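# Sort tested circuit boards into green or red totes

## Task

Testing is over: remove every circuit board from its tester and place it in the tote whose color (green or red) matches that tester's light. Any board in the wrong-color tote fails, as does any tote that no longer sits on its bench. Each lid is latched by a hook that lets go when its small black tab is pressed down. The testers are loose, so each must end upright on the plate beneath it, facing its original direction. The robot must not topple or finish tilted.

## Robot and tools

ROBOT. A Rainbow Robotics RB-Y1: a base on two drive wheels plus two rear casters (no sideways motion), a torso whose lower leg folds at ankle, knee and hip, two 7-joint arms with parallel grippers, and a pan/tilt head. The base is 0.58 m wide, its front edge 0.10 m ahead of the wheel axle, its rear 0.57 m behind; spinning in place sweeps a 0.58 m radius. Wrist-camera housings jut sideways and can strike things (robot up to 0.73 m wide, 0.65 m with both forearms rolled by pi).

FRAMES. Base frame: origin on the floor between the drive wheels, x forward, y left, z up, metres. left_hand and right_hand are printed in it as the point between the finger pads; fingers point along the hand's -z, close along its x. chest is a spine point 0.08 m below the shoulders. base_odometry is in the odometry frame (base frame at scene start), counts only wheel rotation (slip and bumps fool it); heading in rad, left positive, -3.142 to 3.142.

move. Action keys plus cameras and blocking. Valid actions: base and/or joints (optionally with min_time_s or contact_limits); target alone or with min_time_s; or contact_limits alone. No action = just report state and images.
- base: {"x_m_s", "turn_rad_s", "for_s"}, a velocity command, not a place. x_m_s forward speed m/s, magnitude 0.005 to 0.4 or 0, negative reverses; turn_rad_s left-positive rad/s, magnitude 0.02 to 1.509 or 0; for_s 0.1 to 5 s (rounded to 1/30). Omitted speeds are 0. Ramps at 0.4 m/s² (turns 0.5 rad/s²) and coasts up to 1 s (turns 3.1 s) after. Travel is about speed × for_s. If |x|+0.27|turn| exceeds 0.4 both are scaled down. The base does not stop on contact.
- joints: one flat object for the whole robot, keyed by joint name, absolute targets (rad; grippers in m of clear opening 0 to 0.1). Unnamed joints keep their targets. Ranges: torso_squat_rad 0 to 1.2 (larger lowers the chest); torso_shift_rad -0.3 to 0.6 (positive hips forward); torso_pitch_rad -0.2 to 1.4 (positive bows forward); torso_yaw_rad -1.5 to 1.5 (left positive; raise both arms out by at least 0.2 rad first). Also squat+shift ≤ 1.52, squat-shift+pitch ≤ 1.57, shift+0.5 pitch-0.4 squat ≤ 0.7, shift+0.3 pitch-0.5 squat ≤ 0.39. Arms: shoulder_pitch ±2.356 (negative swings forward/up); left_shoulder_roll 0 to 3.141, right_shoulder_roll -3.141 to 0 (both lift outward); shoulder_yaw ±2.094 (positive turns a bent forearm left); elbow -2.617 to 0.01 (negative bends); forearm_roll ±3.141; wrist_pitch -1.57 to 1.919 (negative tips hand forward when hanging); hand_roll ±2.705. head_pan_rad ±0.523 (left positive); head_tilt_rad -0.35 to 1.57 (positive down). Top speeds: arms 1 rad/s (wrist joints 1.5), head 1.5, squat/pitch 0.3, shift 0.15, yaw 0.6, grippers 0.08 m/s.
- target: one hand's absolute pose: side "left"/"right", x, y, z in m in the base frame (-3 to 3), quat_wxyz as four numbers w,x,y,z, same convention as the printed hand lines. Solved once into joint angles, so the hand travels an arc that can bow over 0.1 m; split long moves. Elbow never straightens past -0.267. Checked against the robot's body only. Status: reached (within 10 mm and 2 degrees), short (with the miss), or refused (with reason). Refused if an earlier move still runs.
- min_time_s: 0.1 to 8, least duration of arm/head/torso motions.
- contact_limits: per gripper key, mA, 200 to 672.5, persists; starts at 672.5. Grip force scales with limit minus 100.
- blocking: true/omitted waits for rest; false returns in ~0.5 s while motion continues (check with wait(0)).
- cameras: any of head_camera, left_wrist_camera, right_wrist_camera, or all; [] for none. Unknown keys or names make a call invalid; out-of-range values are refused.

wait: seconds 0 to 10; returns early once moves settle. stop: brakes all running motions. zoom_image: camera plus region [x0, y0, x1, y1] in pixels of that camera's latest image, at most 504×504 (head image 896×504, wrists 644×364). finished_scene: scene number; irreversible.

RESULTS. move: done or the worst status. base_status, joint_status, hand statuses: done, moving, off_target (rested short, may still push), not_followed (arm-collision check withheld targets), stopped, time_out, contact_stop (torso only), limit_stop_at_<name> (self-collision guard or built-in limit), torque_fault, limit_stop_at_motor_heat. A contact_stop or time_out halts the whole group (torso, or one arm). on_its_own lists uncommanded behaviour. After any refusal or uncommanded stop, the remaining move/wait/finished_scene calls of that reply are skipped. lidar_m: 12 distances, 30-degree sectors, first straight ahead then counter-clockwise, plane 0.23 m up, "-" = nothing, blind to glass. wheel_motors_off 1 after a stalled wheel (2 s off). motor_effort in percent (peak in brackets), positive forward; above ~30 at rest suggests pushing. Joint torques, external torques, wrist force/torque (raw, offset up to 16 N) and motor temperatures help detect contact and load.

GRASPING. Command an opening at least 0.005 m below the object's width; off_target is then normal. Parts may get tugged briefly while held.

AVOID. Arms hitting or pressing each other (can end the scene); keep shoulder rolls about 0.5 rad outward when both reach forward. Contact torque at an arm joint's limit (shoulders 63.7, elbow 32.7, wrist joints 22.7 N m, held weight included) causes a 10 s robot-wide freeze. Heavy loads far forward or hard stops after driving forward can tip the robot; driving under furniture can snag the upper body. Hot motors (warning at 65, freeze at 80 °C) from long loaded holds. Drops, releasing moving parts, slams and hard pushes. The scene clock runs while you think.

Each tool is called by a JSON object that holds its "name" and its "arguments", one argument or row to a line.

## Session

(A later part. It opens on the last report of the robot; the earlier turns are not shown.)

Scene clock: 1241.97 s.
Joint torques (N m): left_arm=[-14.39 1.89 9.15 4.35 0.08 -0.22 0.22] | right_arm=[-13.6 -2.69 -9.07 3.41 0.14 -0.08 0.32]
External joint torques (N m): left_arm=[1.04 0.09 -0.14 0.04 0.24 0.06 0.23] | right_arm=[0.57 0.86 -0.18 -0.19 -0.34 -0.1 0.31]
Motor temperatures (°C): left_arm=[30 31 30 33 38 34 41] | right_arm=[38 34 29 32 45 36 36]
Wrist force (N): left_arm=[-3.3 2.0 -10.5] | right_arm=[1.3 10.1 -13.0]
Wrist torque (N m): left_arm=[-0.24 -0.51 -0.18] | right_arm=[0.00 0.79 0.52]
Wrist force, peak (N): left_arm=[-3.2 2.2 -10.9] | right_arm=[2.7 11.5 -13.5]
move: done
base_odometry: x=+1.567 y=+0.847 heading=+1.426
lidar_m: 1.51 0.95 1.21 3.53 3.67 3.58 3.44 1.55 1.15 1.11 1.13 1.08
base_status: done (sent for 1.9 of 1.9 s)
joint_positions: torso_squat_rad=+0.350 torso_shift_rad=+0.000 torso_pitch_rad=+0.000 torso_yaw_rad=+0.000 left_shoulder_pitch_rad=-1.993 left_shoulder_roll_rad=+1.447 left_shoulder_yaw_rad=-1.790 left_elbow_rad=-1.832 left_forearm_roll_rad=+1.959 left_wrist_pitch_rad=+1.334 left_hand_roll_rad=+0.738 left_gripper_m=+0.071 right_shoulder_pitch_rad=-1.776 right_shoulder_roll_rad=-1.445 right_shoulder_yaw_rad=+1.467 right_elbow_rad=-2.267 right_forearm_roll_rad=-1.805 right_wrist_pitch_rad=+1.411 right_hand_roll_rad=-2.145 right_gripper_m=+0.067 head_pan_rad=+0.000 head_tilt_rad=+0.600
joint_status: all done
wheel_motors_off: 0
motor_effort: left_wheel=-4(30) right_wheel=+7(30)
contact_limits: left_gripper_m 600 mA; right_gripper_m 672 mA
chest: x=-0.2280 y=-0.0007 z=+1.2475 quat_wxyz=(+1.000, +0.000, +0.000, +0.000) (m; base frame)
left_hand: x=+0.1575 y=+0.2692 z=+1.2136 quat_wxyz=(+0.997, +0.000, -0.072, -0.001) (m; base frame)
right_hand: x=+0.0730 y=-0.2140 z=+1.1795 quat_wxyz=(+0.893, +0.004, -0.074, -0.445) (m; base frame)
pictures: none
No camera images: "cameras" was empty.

{"name": "move", "arguments": {
  "base": {"turn_rad_s":1.09,"for_s":2.217},
  "cameras": []
}}

{"name": "move", "arguments": {
  "base": {"x_m_s":0.39,"for_s":4.19},
  "cameras": []
}}

{"name": "move", "arguments": {
  "base": {"x_m_s":0.39,"for_s":4.19},
  "cameras": []
}}

{"name": "move", "arguments": {
  "base": {"turn_rad_s":0.59,"for_s":1.217},
  "cameras": ["head_camera"]
}}

{"name": "move", "arguments": {
  "target": {"side":"left","x":0.26,"y":0.16,"z":1.14,"quat_wxyz":[1,0,0,0]},
  "cameras": ["head_camera"]
}}

Scene clock: 1257.10 s.
Joint torques (N m): left_arm=[-14.29 1.95 9.25 4.4 0.04 -0.25 0.27] | right_arm=[-13.83 -3.05 -9.03 3.4 0.26 -0.03 0.2]
External joint torques (N m): left_arm=[1.14 0.15 -0.03 0.08 0.2 0.03 0.27] | right_arm=[0.34 0.5 -0.14 -0.2 -0.22 -0.04 0.19]
Motor temperatures (°C): left_arm=[30 31 30 33 38 34 41] | right_arm=[37 34 29 32 45 36 36]
Wrist force (N): left_arm=[-3.3 2.2 -10.4] | right_arm=[1.1 10.3 -12.8]
Wrist torque (N m): left_arm=[-0.25 -0.52 -0.19] | right_arm=[-0.01 0.77 0.51]
Wrist force, peak (N): left_arm=[-3.5 2.6 -10.7] | right_arm=[1.1 10.5 -13.1]
move: done
base_odometry: x=+1.567 y=+0.846 heading=-2.423
lidar_m: 3.86 3.43 1.92 1.20 1.07 1.09 1.08 1.54 0.97 1.06 2.70 3.54
base_status: done (sent for 2.23 of 2.23 s)
joint_positions: torso_squat_rad=+0.350 torso_shift_rad=+0.000 torso_pitch_rad=+0.000 torso_yaw_rad=+0.000 left_shoulder_pitch_rad=-1.993 left_shoulder_roll_rad=+1.447 left_shoulder_yaw_rad=-1.790 left_elbow_rad=-1.832 left_forearm_roll_rad=+1.959 left_wrist_pitch_rad=+1.334 left_hand_roll_rad=+0.738 left_gripper_m=+0.071 right_shoulder_pitch_rad=-1.776 right_shoulder_roll_rad=-1.445 right_shoulder_yaw_rad=+1.467 right_elbow_rad=-2.267 right_forearm_roll_rad=-1.805 right_wrist_pitch_rad=+1.411 right_hand_roll_rad=-2.145 right_gripper_m=+0.067 head_pan_rad=+0.000 head_tilt_rad=+0.600
joint_status: not commanded
wheel_motors_off: 0
motor_effort: left_wheel=+1(27) right_wheel=+6(28)
contact_limits: left_gripper_m 600 mA; right_gripper_m 672 mA
chest: x=-0.2281 y=-0.0007 z=+1.2475 quat_wxyz=(+1.000, +0.000, +0.000, +0.000) (m; base frame)
left_hand: x=+0.1574 y=+0.2692 z=+1.2137 quat_wxyz=(+0.997, +0.000, -0.073, -0.001) (m; base frame)
right_hand: x=+0.0729 y=-0.2140 z=+1.1795 quat_wxyz=(+0.893, +0.004, -0.074, -0.445) (m; base frame)
pictures: none
No camera images: "cameras" was empty.

Scene clock: 1262.57 s.
Joint torques (N m): left_arm=[-14.39 1.72 9.05 4.32 0.08 -0.28 0.27] | right_arm=[-13.93 -2.72 -9.28 3.49 0.23 -0.04 0.29]
External joint torques (N m): left_arm=[1.04 -0.08 -0.23 0.01 0.24 0 0.28] | right_arm=[0.23 0.84 -0.39 -0.11 -0.25 -0.06 0.28]
Motor temperatures (°C): left_arm=[30 31 30 33 38 34 41] | right_arm=[37 34 29 32 45 36 36]
Wrist force (N): left_arm=[-3.3 2.3 -10.7] | right_arm=[1.3 9.8 -12.9]
Wrist torque (N m): left_arm=[-0.26 -0.50 -0.19] | right_arm=[0.04 0.78 0.53]
Wrist force, peak (N): left_arm=[-3.5 2.2 -10.8] | right_arm=[1.2 10.4 -13.3]
move: done
base_odometry: x=+0.334 y=-0.232 heading=-2.423
lidar_m: 3.01 2.17 2.47 2.35 2.14 2.15 2.61 2.08 2.18 2.65 2.47 2.48
base_status: done (sent for 4.2 of 4.2 s)
joint_positions: torso_squat_rad=+0.350 torso_shift_rad=+0.000 torso_pitch_rad=+0.000 torso_yaw_rad=+0.000 left_shoulder_pitch_rad=-1.993 left_shoulder_roll_rad=+1.447 left_shoulder_yaw_rad=-1.790 left_elbow_rad=-1.832 left_forearm_roll_rad=+1.959 left_wrist_pitch_rad=+1.334 left_hand_roll_rad=+0.738 left_gripper_m=+0.071 right_shoulder_pitch_rad=-1.776 right_shoulder_roll_rad=-1.445 right_shoulder_yaw_rad=+1.467 right_elbow_rad=-2.267 right_forearm_roll_rad=-1.805 right_wrist_pitch_rad=+1.411 right_hand_roll_rad=-2.145 right_gripper_m=+0.067 head_pan_rad=+0.000 head_tilt_rad=+0.600
joint_status: not commanded
wheel_motors_off: 0
motor_effort: left_wheel=+2(30) right_wheel=-3(29)
contact_limits: left_gripper_m 600 mA; right_gripper_m 672 mA
chest: x=-0.2279 y=-0.0007 z=+1.2475 quat_wxyz=(+1.000, +0.000, +0.000, +0.000) (m; base frame)
left_hand: x=+0.1576 y=+0.2692 z=+1.2136 quat_wxyz=(+0.997, +0.000, -0.072, -0.001) (m; base frame)
right_hand: x=+0.0731 y=-0.2140 z=+1.1795 quat_wxyz=(+0.893, +0.004, -0.074, -0.445) (m; base frame)
pictures: none
No camera images: "cameras" was empty.

Scene clock: 1268.10 s.
Joint torques (N m): left_arm=[-14.52 1.95 9.21 4.24 0.03 -0.27 0.19] | right_arm=[-13.76 -2.8 -9.23 3.28 0.25 0.01 0.25]
External joint torques (N m): left_arm=[0.91 0.15 -0.08 -0.08 0.19 0.01 0.2] | right_arm=[0.41 0.76 -0.33 -0.32 -0.22 0 0.25]
Motor temperatures (°C): left_arm=[30 31 30 33 38 34 41] | right_arm=[37 34 29 32 45 36 36]
Wrist force (N): left_arm=[-3.3 2.2 -10.6] | right_arm=[1.2 9.7 -12.8]
Wrist torque (N m): left_arm=[-0.24 -0.50 -0.19] | right_arm=[0.05 0.78 0.52]
Wrist force, peak (N): left_arm=[-3.3 2.4 -10.8] | right_arm=[1.2 10.5 -12.9]
move: done
base_odometry: x=-0.898 y=-1.311 heading=-2.423
lidar_m: 1.38 0.97 0.97 1.14 2.38 3.21 3.74 3.46 2.53 1.57 1.41 1.42
base_status: done (sent for 4.2 of 4.2 s)
joint_positions: torso_squat_rad=+0.350 torso_shift_rad=+0.000 torso_pitch_rad=+0.000 torso_yaw_rad=+0.000 left_shoulder_pitch_rad=-1.993 left_shoulder_roll_rad=+1.447 left_shoulder_yaw_rad=-1.790 left_elbow_rad=-1.832 left_forearm_roll_rad=+1.959 left_wrist_pitch_rad=+1.334 left_hand_roll_rad=+0.738 left_gripper_m=+0.071 right_shoulder_pitch_rad=-1.776 right_shoulder_roll_rad=-1.445 right_shoulder_yaw_rad=+1.467 right_elbow_rad=-2.267 right_forearm_roll_rad=-1.805 right_wrist_pitch_rad=+1.411 right_hand_roll_rad=-2.145 right_gripper_m=+0.067 head_pan_rad=+0.000 head_tilt_rad=+0.600
joint_status: not commanded
wheel_motors_off: 0
motor_effort: left_wheel=+0(28) right_wheel=-3(19)
contact_limits: left_gripper_m 600 mA; right_gripper_m 672 mA
chest: x=-0.2280 y=-0.0007 z=+1.2475 quat_wxyz=(+1.000, +0.000, +0.000, +0.000) (m; base frame)
left_hand: x=+0.1576 y=+0.2692 z=+1.2136 quat_wxyz=(+0.997, +0.000, -0.072, -0.001) (m; base frame)
right_hand: x=+0.0730 y=-0.2140 z=+1.1795 quat_wxyz=(+0.893, +0.004, -0.074, -0.445) (m; base frame)
pictures: none
No camera images: "cameras" was empty.

Scene clock: 1270.87 s.
Joint torques (N m): left_arm=[-14.48 1.89 9.23 4.36 0.04 -0.26 0.27] | right_arm=[-13.72 -2.79 -9.17 3.38 0.2 -0.05 0.26]
External joint torques (N m): left_arm=[0.95 0.09 -0.06 0.04 0.2 0.02 0.28] | right_arm=[0.45 0.76 -0.28 -0.22 -0.28 -0.07 0.25]
Motor temperatures (°C): left_arm=[30 31 30 33 38 34 41] | right_arm=[37 34 29 32 45 36 36]
Wrist force (N): left_arm=[-3.5 2.2 -10.6] | right_arm=[1.3 10.2 -12.8]
Wrist torque (N m): left_arm=[-0.23 -0.54 -0.20] | right_arm=[0.01 0.79 0.53]
Wrist force, peak (N): left_arm=[-3.7 2.2 -10.7] | right_arm=[1.1 10.5 -13.2]
move: done
base_odometry: x=-0.898 y=-1.311 heading=-1.695
lidar_m: 0.98 1.01 1.40 3.17 3.34 3.47 3.43 1.99 1.49 1.44 1.38 1.53
base_status: done (sent for 1.23 of 1.23 s)
joint_positions: torso_squat_rad=+0.350 torso_shift_rad=+0.000 torso_pitch_rad=+0.000 torso_yaw_rad=+0.000 left_shoulder_pitch_rad=-1.993 left_shoulder_roll_rad=+1.447 left_shoulder_yaw_rad=-1.790 left_elbow_rad=-1.832 left_forearm_roll_rad=+1.959 left_wrist_pitch_rad=+1.334 left_hand_roll_rad=+0.738 left_gripper_m=+0.071 right_shoulder_pitch_rad=-1.776 right_shoulder_roll_rad=-1.445 right_shoulder_yaw_rad=+1.467 right_elbow_rad=-2.267 right_forearm_roll_rad=-1.805 right_wrist_pitch_rad=+1.411 right_hand_roll_rad=-2.145 right_gripper_m=+0.067 head_pan_rad=+0.000 head_tilt_rad=+0.600
joint_status: not commanded
wheel_motors_off: 0
motor_effort: left_wheel=+1(29) right_wheel=+2(27)
contact_limits: left_gripper_m 600 mA; right_gripper_m 672 mA
chest: x=-0.2280 y=-0.0008 z=+1.2475 quat_wxyz=(+1.000, +0.000, +0.000, +0.000) (m; base frame)
left_hand: x=+0.1575 y=+0.2692 z=+1.2136 quat_wxyz=(+0.997, +0.000, -0.072, -0.001) (m; base frame)
right_hand: x=+0.0730 y=-0.2140 z=+1.1795 quat_wxyz=(+0.893, +0.004, -0.074, -0.445) (m; base frame)
pictures: head_camera
camera_calibration:
head_camera: T_world_to_cam=[[0.0154538, -0.998761, 0.0473027, -0.0678425], [-0.531397, -0.048278, -0.845746, 1.17368], [0.846982, -0.0120665, -0.531485, 0.882772], [0, 0, 0, 1]] pos_world=[-0.122952, -0.000443509, 1.46503]

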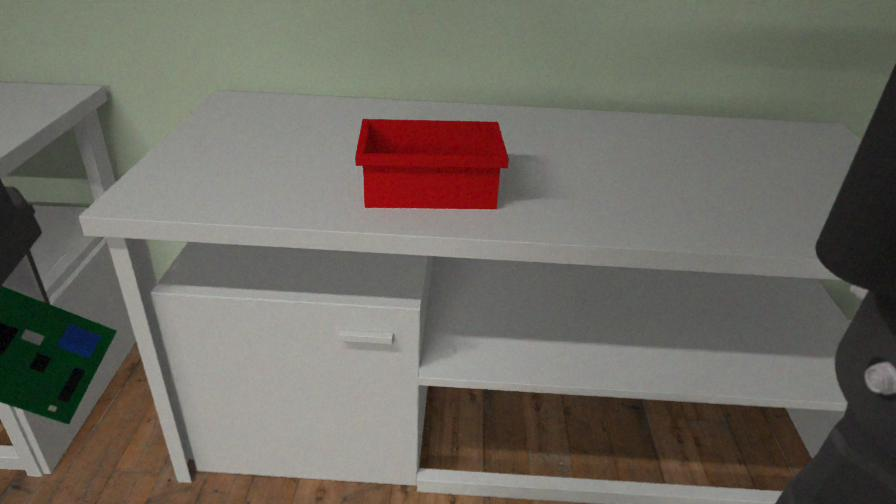

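Scene clock: 1272.40 s.
Joint torques (N m): left_arm=[-22.21 8.06 7.81 5.15 0.16 0.04 0] | right_arm=[-13.53 -2.83 -9.02 3.24 0.14 -0.01 0.39]
External joint torques (N m): left_arm=[0.92 -0.14 0.56 0.62 0.14 0.12 0] | right_arm=[0.64 0.72 -0.13 -0.36 -0.34 -0.03 0.38]
Motor temperatures (°C): left_arm=[30 31 30 33 38 34 41] | right_arm=[37 34 29 32 45 36 36]
Wrist force (N): left_arm=[-2.5 2.1 -10.3] | right_arm=[1.2 9.8 -13.0]
Wrist torque (N m): left_arm=[-0.26 -0.50 -0.25] | right_arm=[0.04 0.77 0.50]
Wrist force, peak (N): left_arm=[-2.4 1.9 -11.8] | right_arm=[0.9 10.4 -13.0]
move: done
base_odometry: x=-0.898 y=-1.311 heading=-1.695
lidar_m: 0.97 1.01 1.40 3.17 3.34 3.47 3.43 1.99 1.48 1.43 1.39 1.52
base_status: not commanded
joint_positions: torso_squat_rad=+0.350 torso_shift_rad=+0.000 torso_pitch_rad=+0.000 torso_yaw_rad=+0.000 left_shoulder_pitch_rad=-1.793 left_shoulder_roll_rad=+0.755 left_shoulder_yaw_rad=-1.777 left_elbow_rad=-1.036 left_forearm_roll_rad=+2.096 left_wrist_pitch_rad=+1.376 left_hand_roll_rad=+0.582 left_gripper_m=+0.071 right_shoulder_pitch_rad=-1.776 right_shoulder_roll_rad=-1.445 right_shoulder_yaw_rad=+1.467 right_elbow_rad=-2.267 right_forearm_roll_rad=-1.805 right_wrist_pitch_rad=+1.411 right_hand_roll_rad=-2.145 right_gripper_m=+0.067 head_pan_rad=+0.000 head_tilt_rad=+0.600
joint_status: all done
wheel_motors_off: 0
motor_effort: left_wheel=+2(3) right_wheel=+7(7)
contact_limits: left_gripper_m 600 mA; right_gripper_m 672 mA
chest: x=-0.2280 y=-0.0008 z=+1.2475 quat_wxyz=(+1.000, +0.000, +0.000, +0.000) (m; base frame)
left_hand: x=+0.2598 y=+0.1599 z=+1.1400 quat_wxyz=(+1.000, +0.000, -0.001, +0.000) (m; base frame)
left_hand_status: reached (checked arc, planned for 1.1 s): 0 mm and 0.1 deg off.
right_hand: x=+0.0730 y=-0.2140 z=+1.1795 quat_wxyz=(+0.893, +0.004, -0.074, -0.445) (m; base frame)
pictures: head_camera
camera_calibration:
head_camera: T_world_to_cam=[[0.0154429, -0.998762, 0.0472943, -0.0678379], [-0.531358, -0.0482656, -0.845772, 1.17371], [0.847007, -0.0120691, -0.531445, 0.882742], [0, 0, 0, 1]] pos_world=[-0.122982, -0.000450226, 1.46503]

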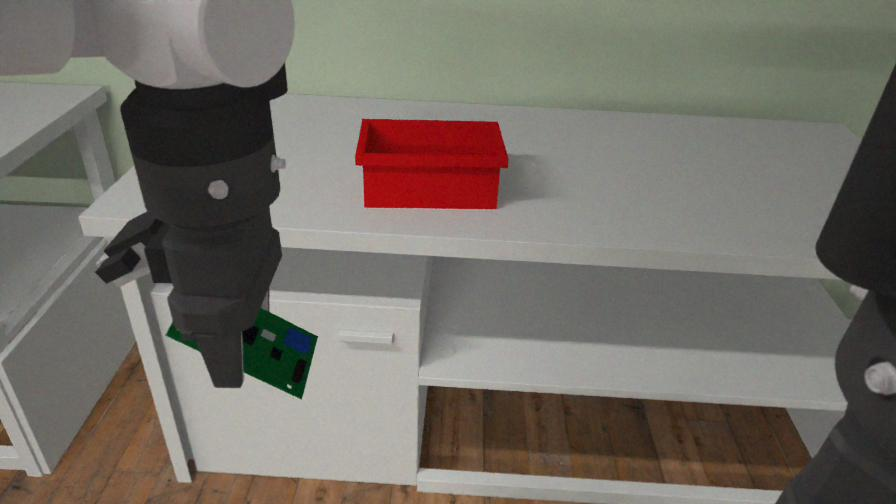

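{"name": "move", "arguments": {
  "base": {"x_m_s":0.35,"for_s":1.9},
  "joints": {"head_tilt_rad":0.9},
  "cameras": ["head_camera"]
}}

{"name": "move", "arguments": {
  "joints": {"torso_shift_rad":0.1,"torso_pitch_rad":0.15},
  "cameras": ["head_camera","left_wrist_camera"]
}}

Scene clock: 1284.27 s.
Joint torques (N m): left_arm=[-22.24 8.09 7.82 4.7 0.16 0.03 0.03] | right_arm=[-13.94 -2.92 -9.3 3.38 0.23 -0.05 0.21]
External joint torques (N m): left_arm=[0.89 -0.11 0.57 0.16 0.14 0.11 0.03] | right_arm=[0.22 0.64 -0.4 -0.22 -0.25 -0.06 0.2]
Motor temperatures (°C): left_arm=[30 31 30 33 38 34 41] | right_arm=[36 34 29 32 45 36 36]
Wrist force (N): left_arm=[-2.6 2.0 -10.9] | right_arm=[1.0 10.1 -12.9]
Wrist torque (N m): left_arm=[-0.23 -0.52 -0.25] | right_arm=[0.01 0.74 0.51]
Wrist force, peak (N): left_arm=[-2.5 2.0 -10.9] | right_arm=[1.5 10.6 -13.2]
move: done
base_odometry: x=-0.981 y=-1.971 heading=-1.695
lidar_m: 0.30 0.32 0.45 2.19 3.32 4.11 4.08 2.02 1.50 1.09 1.09 0.98
base_status: done (sent for 1.9 of 1.9 s)
joint_positions: torso_squat_rad=+0.350 torso_shift_rad=+0.000 torso_pitch_rad=+0.000 torso_yaw_rad=+0.000 left_shoulder_pitch_rad=-1.793 left_shoulder_roll_rad=+0.755 left_shoulder_yaw_rad=-1.777 left_elbow_rad=-1.036 left_forearm_roll_rad=+2.096 left_wrist_pitch_rad=+1.376 left_hand_roll_rad=+0.582 left_gripper_m=+0.071 right_shoulder_pitch_rad=-1.776 right_shoulder_roll_rad=-1.445 right_shoulder_yaw_rad=+1.467 right_elbow_rad=-2.267 right_forearm_roll_rad=-1.805 right_wrist_pitch_rad=+1.411 right_hand_roll_rad=-2.145 right_gripper_m=+0.067 head_pan_rad=+0.000 head_tilt_rad=+0.900
joint_status: all done
wheel_motors_off: 0
motor_effort: left_wheel=+0(30) right_wheel=-2(28)
contact_limits: left_gripper_m 600 mA; right_gripper_m 672 mA
chest: x=-0.2280 y=-0.0007 z=+1.2475 quat_wxyz=(+1.000, +0.000, +0.000, +0.000) (m; base frame)
left_hand: x=+0.2598 y=+0.1599 z=+1.1400 quat_wxyz=(+1.000, +0.000, -0.001, +0.000) (m; base frame)
right_hand: x=+0.0730 y=-0.2140 z=+1.1795 quat_wxyz=(+0.893, +0.004, -0.074, -0.445) (m; base frame)
pictures: head_camera
camera_calibration:
head_camera: T_world_to_cam=[[0.0290073, -0.998755, 0.0405834, -0.0553152], [-0.757538, -0.0484538, -0.650991, 0.845168], [0.652147, -0.01186, -0.758, 1.17054], [0, 0, 0, 1]] pos_world=[-0.121511, -0.000412183, 1.43971]

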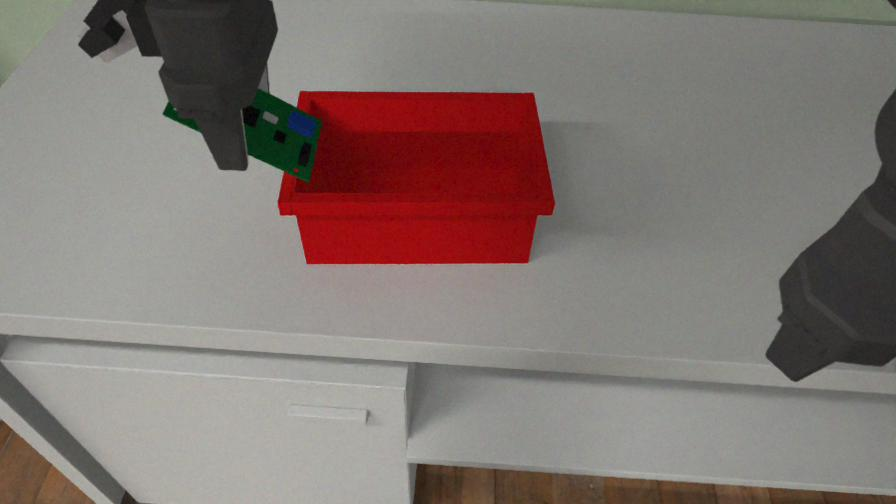

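Scene clock: 1285.77 s.
Joint torques (N m): left_arm=[-22 8.27 7.89 4.02 0.32 0.29 0] | right_arm=[-13.71 -4.08 -9.38 2.38 -0.08 0.09 0.29]
External joint torques (N m): left_arm=[1.18 0.03 0.63 0.26 0.14 0.12 -0.01] | right_arm=[0.63 0.68 -0.4 -0.01 -0.27 -0.03 0.29]
Motor temperatures (°C): left_arm=[30 31 30 33 38 34 41] | right_arm=[36 34 29 32 45 36 36]
Wrist force (N): left_arm=[-1.8 1.8 -10.3] | right_arm=[1.7 10.7 -12.8]
Wrist torque (N m): left_arm=[-0.19 -0.50 -0.26] | right_arm=[-0.03 0.81 0.52]
Wrist force, peak (N): left_arm=[-2.8 1.9 -10.8] | right_arm=[2.0 11.2 -13.4]
move: done
base_odometry: x=-0.981 y=-1.971 heading=-1.695
lidar_m: 0.30 0.31 0.44 2.19 3.31 4.11 4.09 2.02 1.51 1.09 1.08 0.98
base_status: not commanded
joint_positions: torso_squat_rad=+0.350 torso_shift_rad=+0.100 torso_pitch_rad=+0.150 torso_yaw_rad=+0.000 left_shoulder_pitch_rad=-1.793 left_shoulder_roll_rad=+0.755 left_shoulder_yaw_rad=-1.777 left_elbow_rad=-1.036 left_forearm_roll_rad=+2.096 left_wrist_pitch_rad=+1.376 left_hand_roll_rad=+0.582 left_gripper_m=+0.071 right_shoulder_pitch_rad=-1.776 right_shoulder_roll_rad=-1.445 right_shoulder_yaw_rad=+1.467 right_elbow_rad=-2.267 right_forearm_roll_rad=-1.805 right_wrist_pitch_rad=+1.411 right_hand_roll_rad=-2.145 right_gripper_m=+0.067 head_pan_rad=+0.000 head_tilt_rad=+0.900
joint_status: all done
wheel_motors_off: 0
motor_effort: left_wheel=+2(6) right_wheel=-2(4)
contact_limits: left_gripper_m 600 mA; right_gripper_m 672 mA
chest: x=-0.1161 y=-0.0007 z=+1.2407 quat_wxyz=(+0.997, +0.000, +0.075, +0.000) (m; base frame)
left_hand: x=+0.3502 y=+0.1600 z=+1.0615 quat_wxyz=(+0.997, +0.000, +0.074, +0.000) (m; base frame)
right_hand: x=+0.1714 y=-0.2140 z=+1.1285 quat_wxyz=(+0.896, -0.029, -0.007, -0.444) (m; base frame)
pictures: head_camera, left_wrist_camera
camera_calibration:
head_camera: T_world_to_cam=[[0.0348499, -0.998752, 0.0357848, -0.0516498], [-0.846314, -0.0485373, -0.530468, 0.765685], [0.531543, -0.0117984, -0.846949, 1.1888], [0, 0, 0, 1]] pos_world=[0.0179099, -0.000395031, 1.41488]
left_wrist_camera: T_world_to_cam=[[0.986911, 0.0154912, -0.160521, -0.179001], [0.0918409, -0.872182, 0.480483, -0.368417], [-0.132561, -0.488936, -0.862189, 1.1089], [0, 0, 0, 1]] pos_world=[0.357489, 0.223625, 1.10436]

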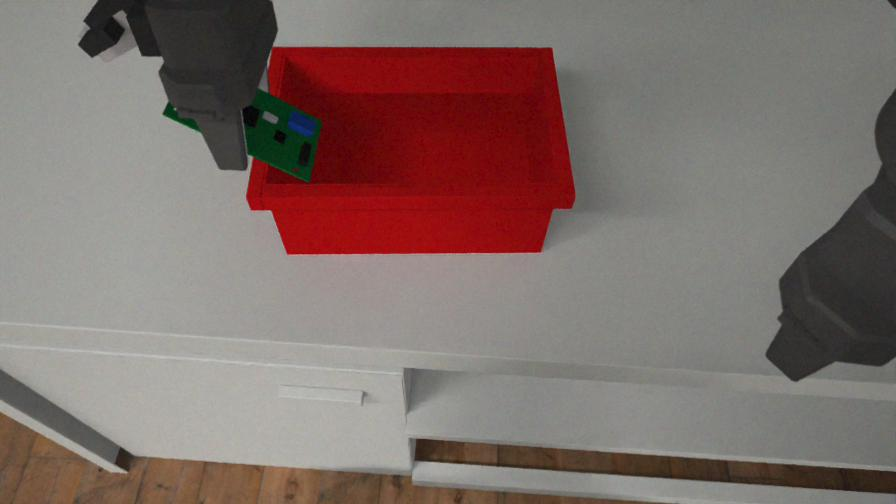

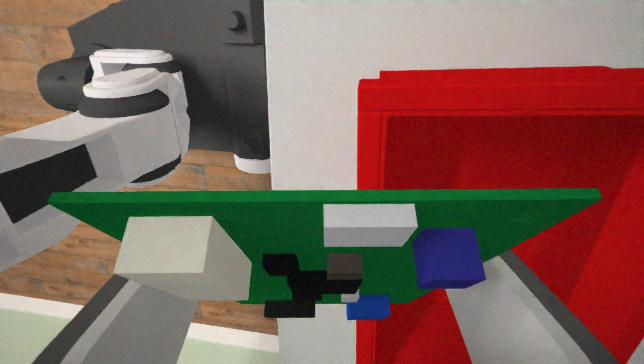

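{"name": "move", "arguments": {
  "target": {"side":"left","x":0.432,"y":0.045,"z":1.06,"quat_wxyz":[1,0,0,0]},
  "cameras": ["head_camera","left_wrist_camera"]
}}

Scene clock: 1296.67 s.
Joint torques (N m): left_arm=[-22.98 8.94 3.45 4.84 0.08 -0.49 -0.09] | right_arm=[-13.47 -4.2 -9.24 2.27 -0.07 0.08 0.28]
External joint torques (N m): left_arm=[1.78 -0.31 0.98 0.55 0.09 -0.16 -0.08] | right_arm=[0.87 0.56 -0.26 -0.12 -0.26 -0.04 0.28]
Motor temperatures (°C): left_arm=[30 31 30 33 38 34 41] | right_arm=[36 34 29 32 45 36 36]
Wrist force (N): left_arm=[-3.1 2.4 -10.5] | right_arm=[1.8 10.9 -13.0]
Wrist torque (N m): left_arm=[-0.25 -0.51 -0.21] | right_arm=[-0.04 0.82 0.53]
Wrist force, peak (N): left_arm=[-2.7 3.3 -11.3] | right_arm=[2.0 11.1 -13.3]
move: short
base_odometry: x=-0.981 y=-1.971 heading=-1.695
lidar_m: 0.30 0.31 0.44 2.18 3.32 4.10 4.08 2.02 1.49 1.08 1.08 0.99
base_status: not commanded
joint_positions: torso_squat_rad=+0.350 torso_shift_rad=+0.100 torso_pitch_rad=+0.150 torso_yaw_rad=+0.000 left_shoulder_pitch_rad=-1.783 left_shoulder_roll_rad=+0.212 left_shoulder_yaw_rad=-1.718 left_elbow_rad=-0.267 left_forearm_roll_rad=+2.038 left_wrist_pitch_rad=+1.325 left_hand_roll_rad=+0.440 left_gripper_m=+0.071 right_shoulder_pitch_rad=-1.776 right_shoulder_roll_rad=-1.445 right_shoulder_yaw_rad=+1.467 right_elbow_rad=-2.267 right_forearm_roll_rad=-1.805 right_wrist_pitch_rad=+1.411 right_hand_roll_rad=-2.145 right_gripper_m=+0.067 head_pan_rad=+0.000 head_tilt_rad=+0.900
joint_status: all done
wheel_motors_off: 0
motor_effort: left_wheel=+4(5) right_wheel=-3(5)
contact_limits: left_gripper_m 600 mA; right_gripper_m 672 mA
chest: x=-0.1162 y=-0.0007 z=+1.2407 quat_wxyz=(+0.997, +0.000, +0.075, +0.000) (m; base frame)
left_hand: x=+0.4313 y=+0.0452 z=+1.0601 quat_wxyz=(+0.998, -0.019, -0.059, +0.000) (m; base frame)
left_hand_status: short (checked arc, as near as the solve gets, planned for 1.1 s): 1 mm and 7.1 deg off. The place is met; only the turn is off.
right_hand: x=+0.1713 y=-0.2140 z=+1.1285 quat_wxyz=(+0.896, -0.029, -0.007, -0.444) (m; base frame)
pictures: head_camera, left_wrist_camera
camera_calibration:
head_camera: T_world_to_cam=[[0.0348442, -0.998752, 0.0357759, -0.0516452], [-0.846282, -0.0485284, -0.530521, 0.765723], [0.531595, -0.0117909, -0.846917, 1.18879], [0, 0, 0, 1]] pos_world=[0.0178606, -0.000404418, 1.41489]
left_wrist_camera: T_world_to_cam=[[0.994391, 0.0169297, 0.104398, -0.541664], [-0.0400743, -0.853187, 0.520063, -0.461242], [0.0978759, -0.52133, -0.847724, 0.949032], [0, 0, 0, 1]] pos_world=[0.427254, 0.110403, 1.10094]

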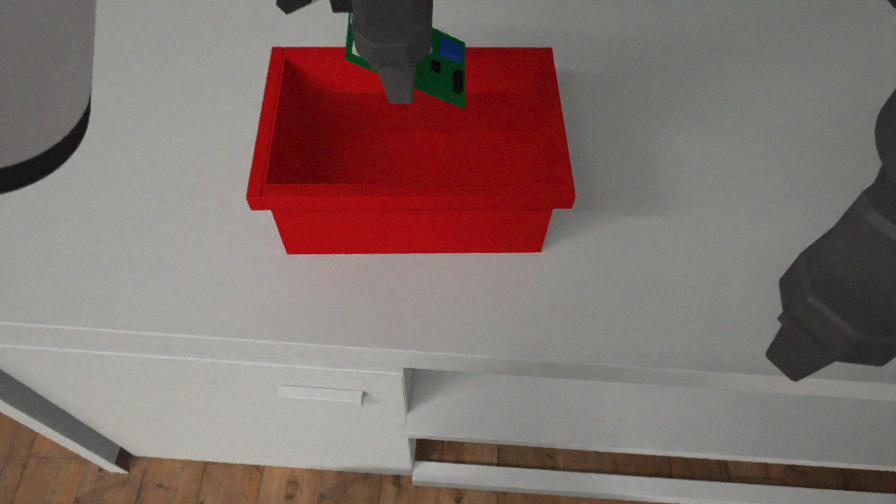

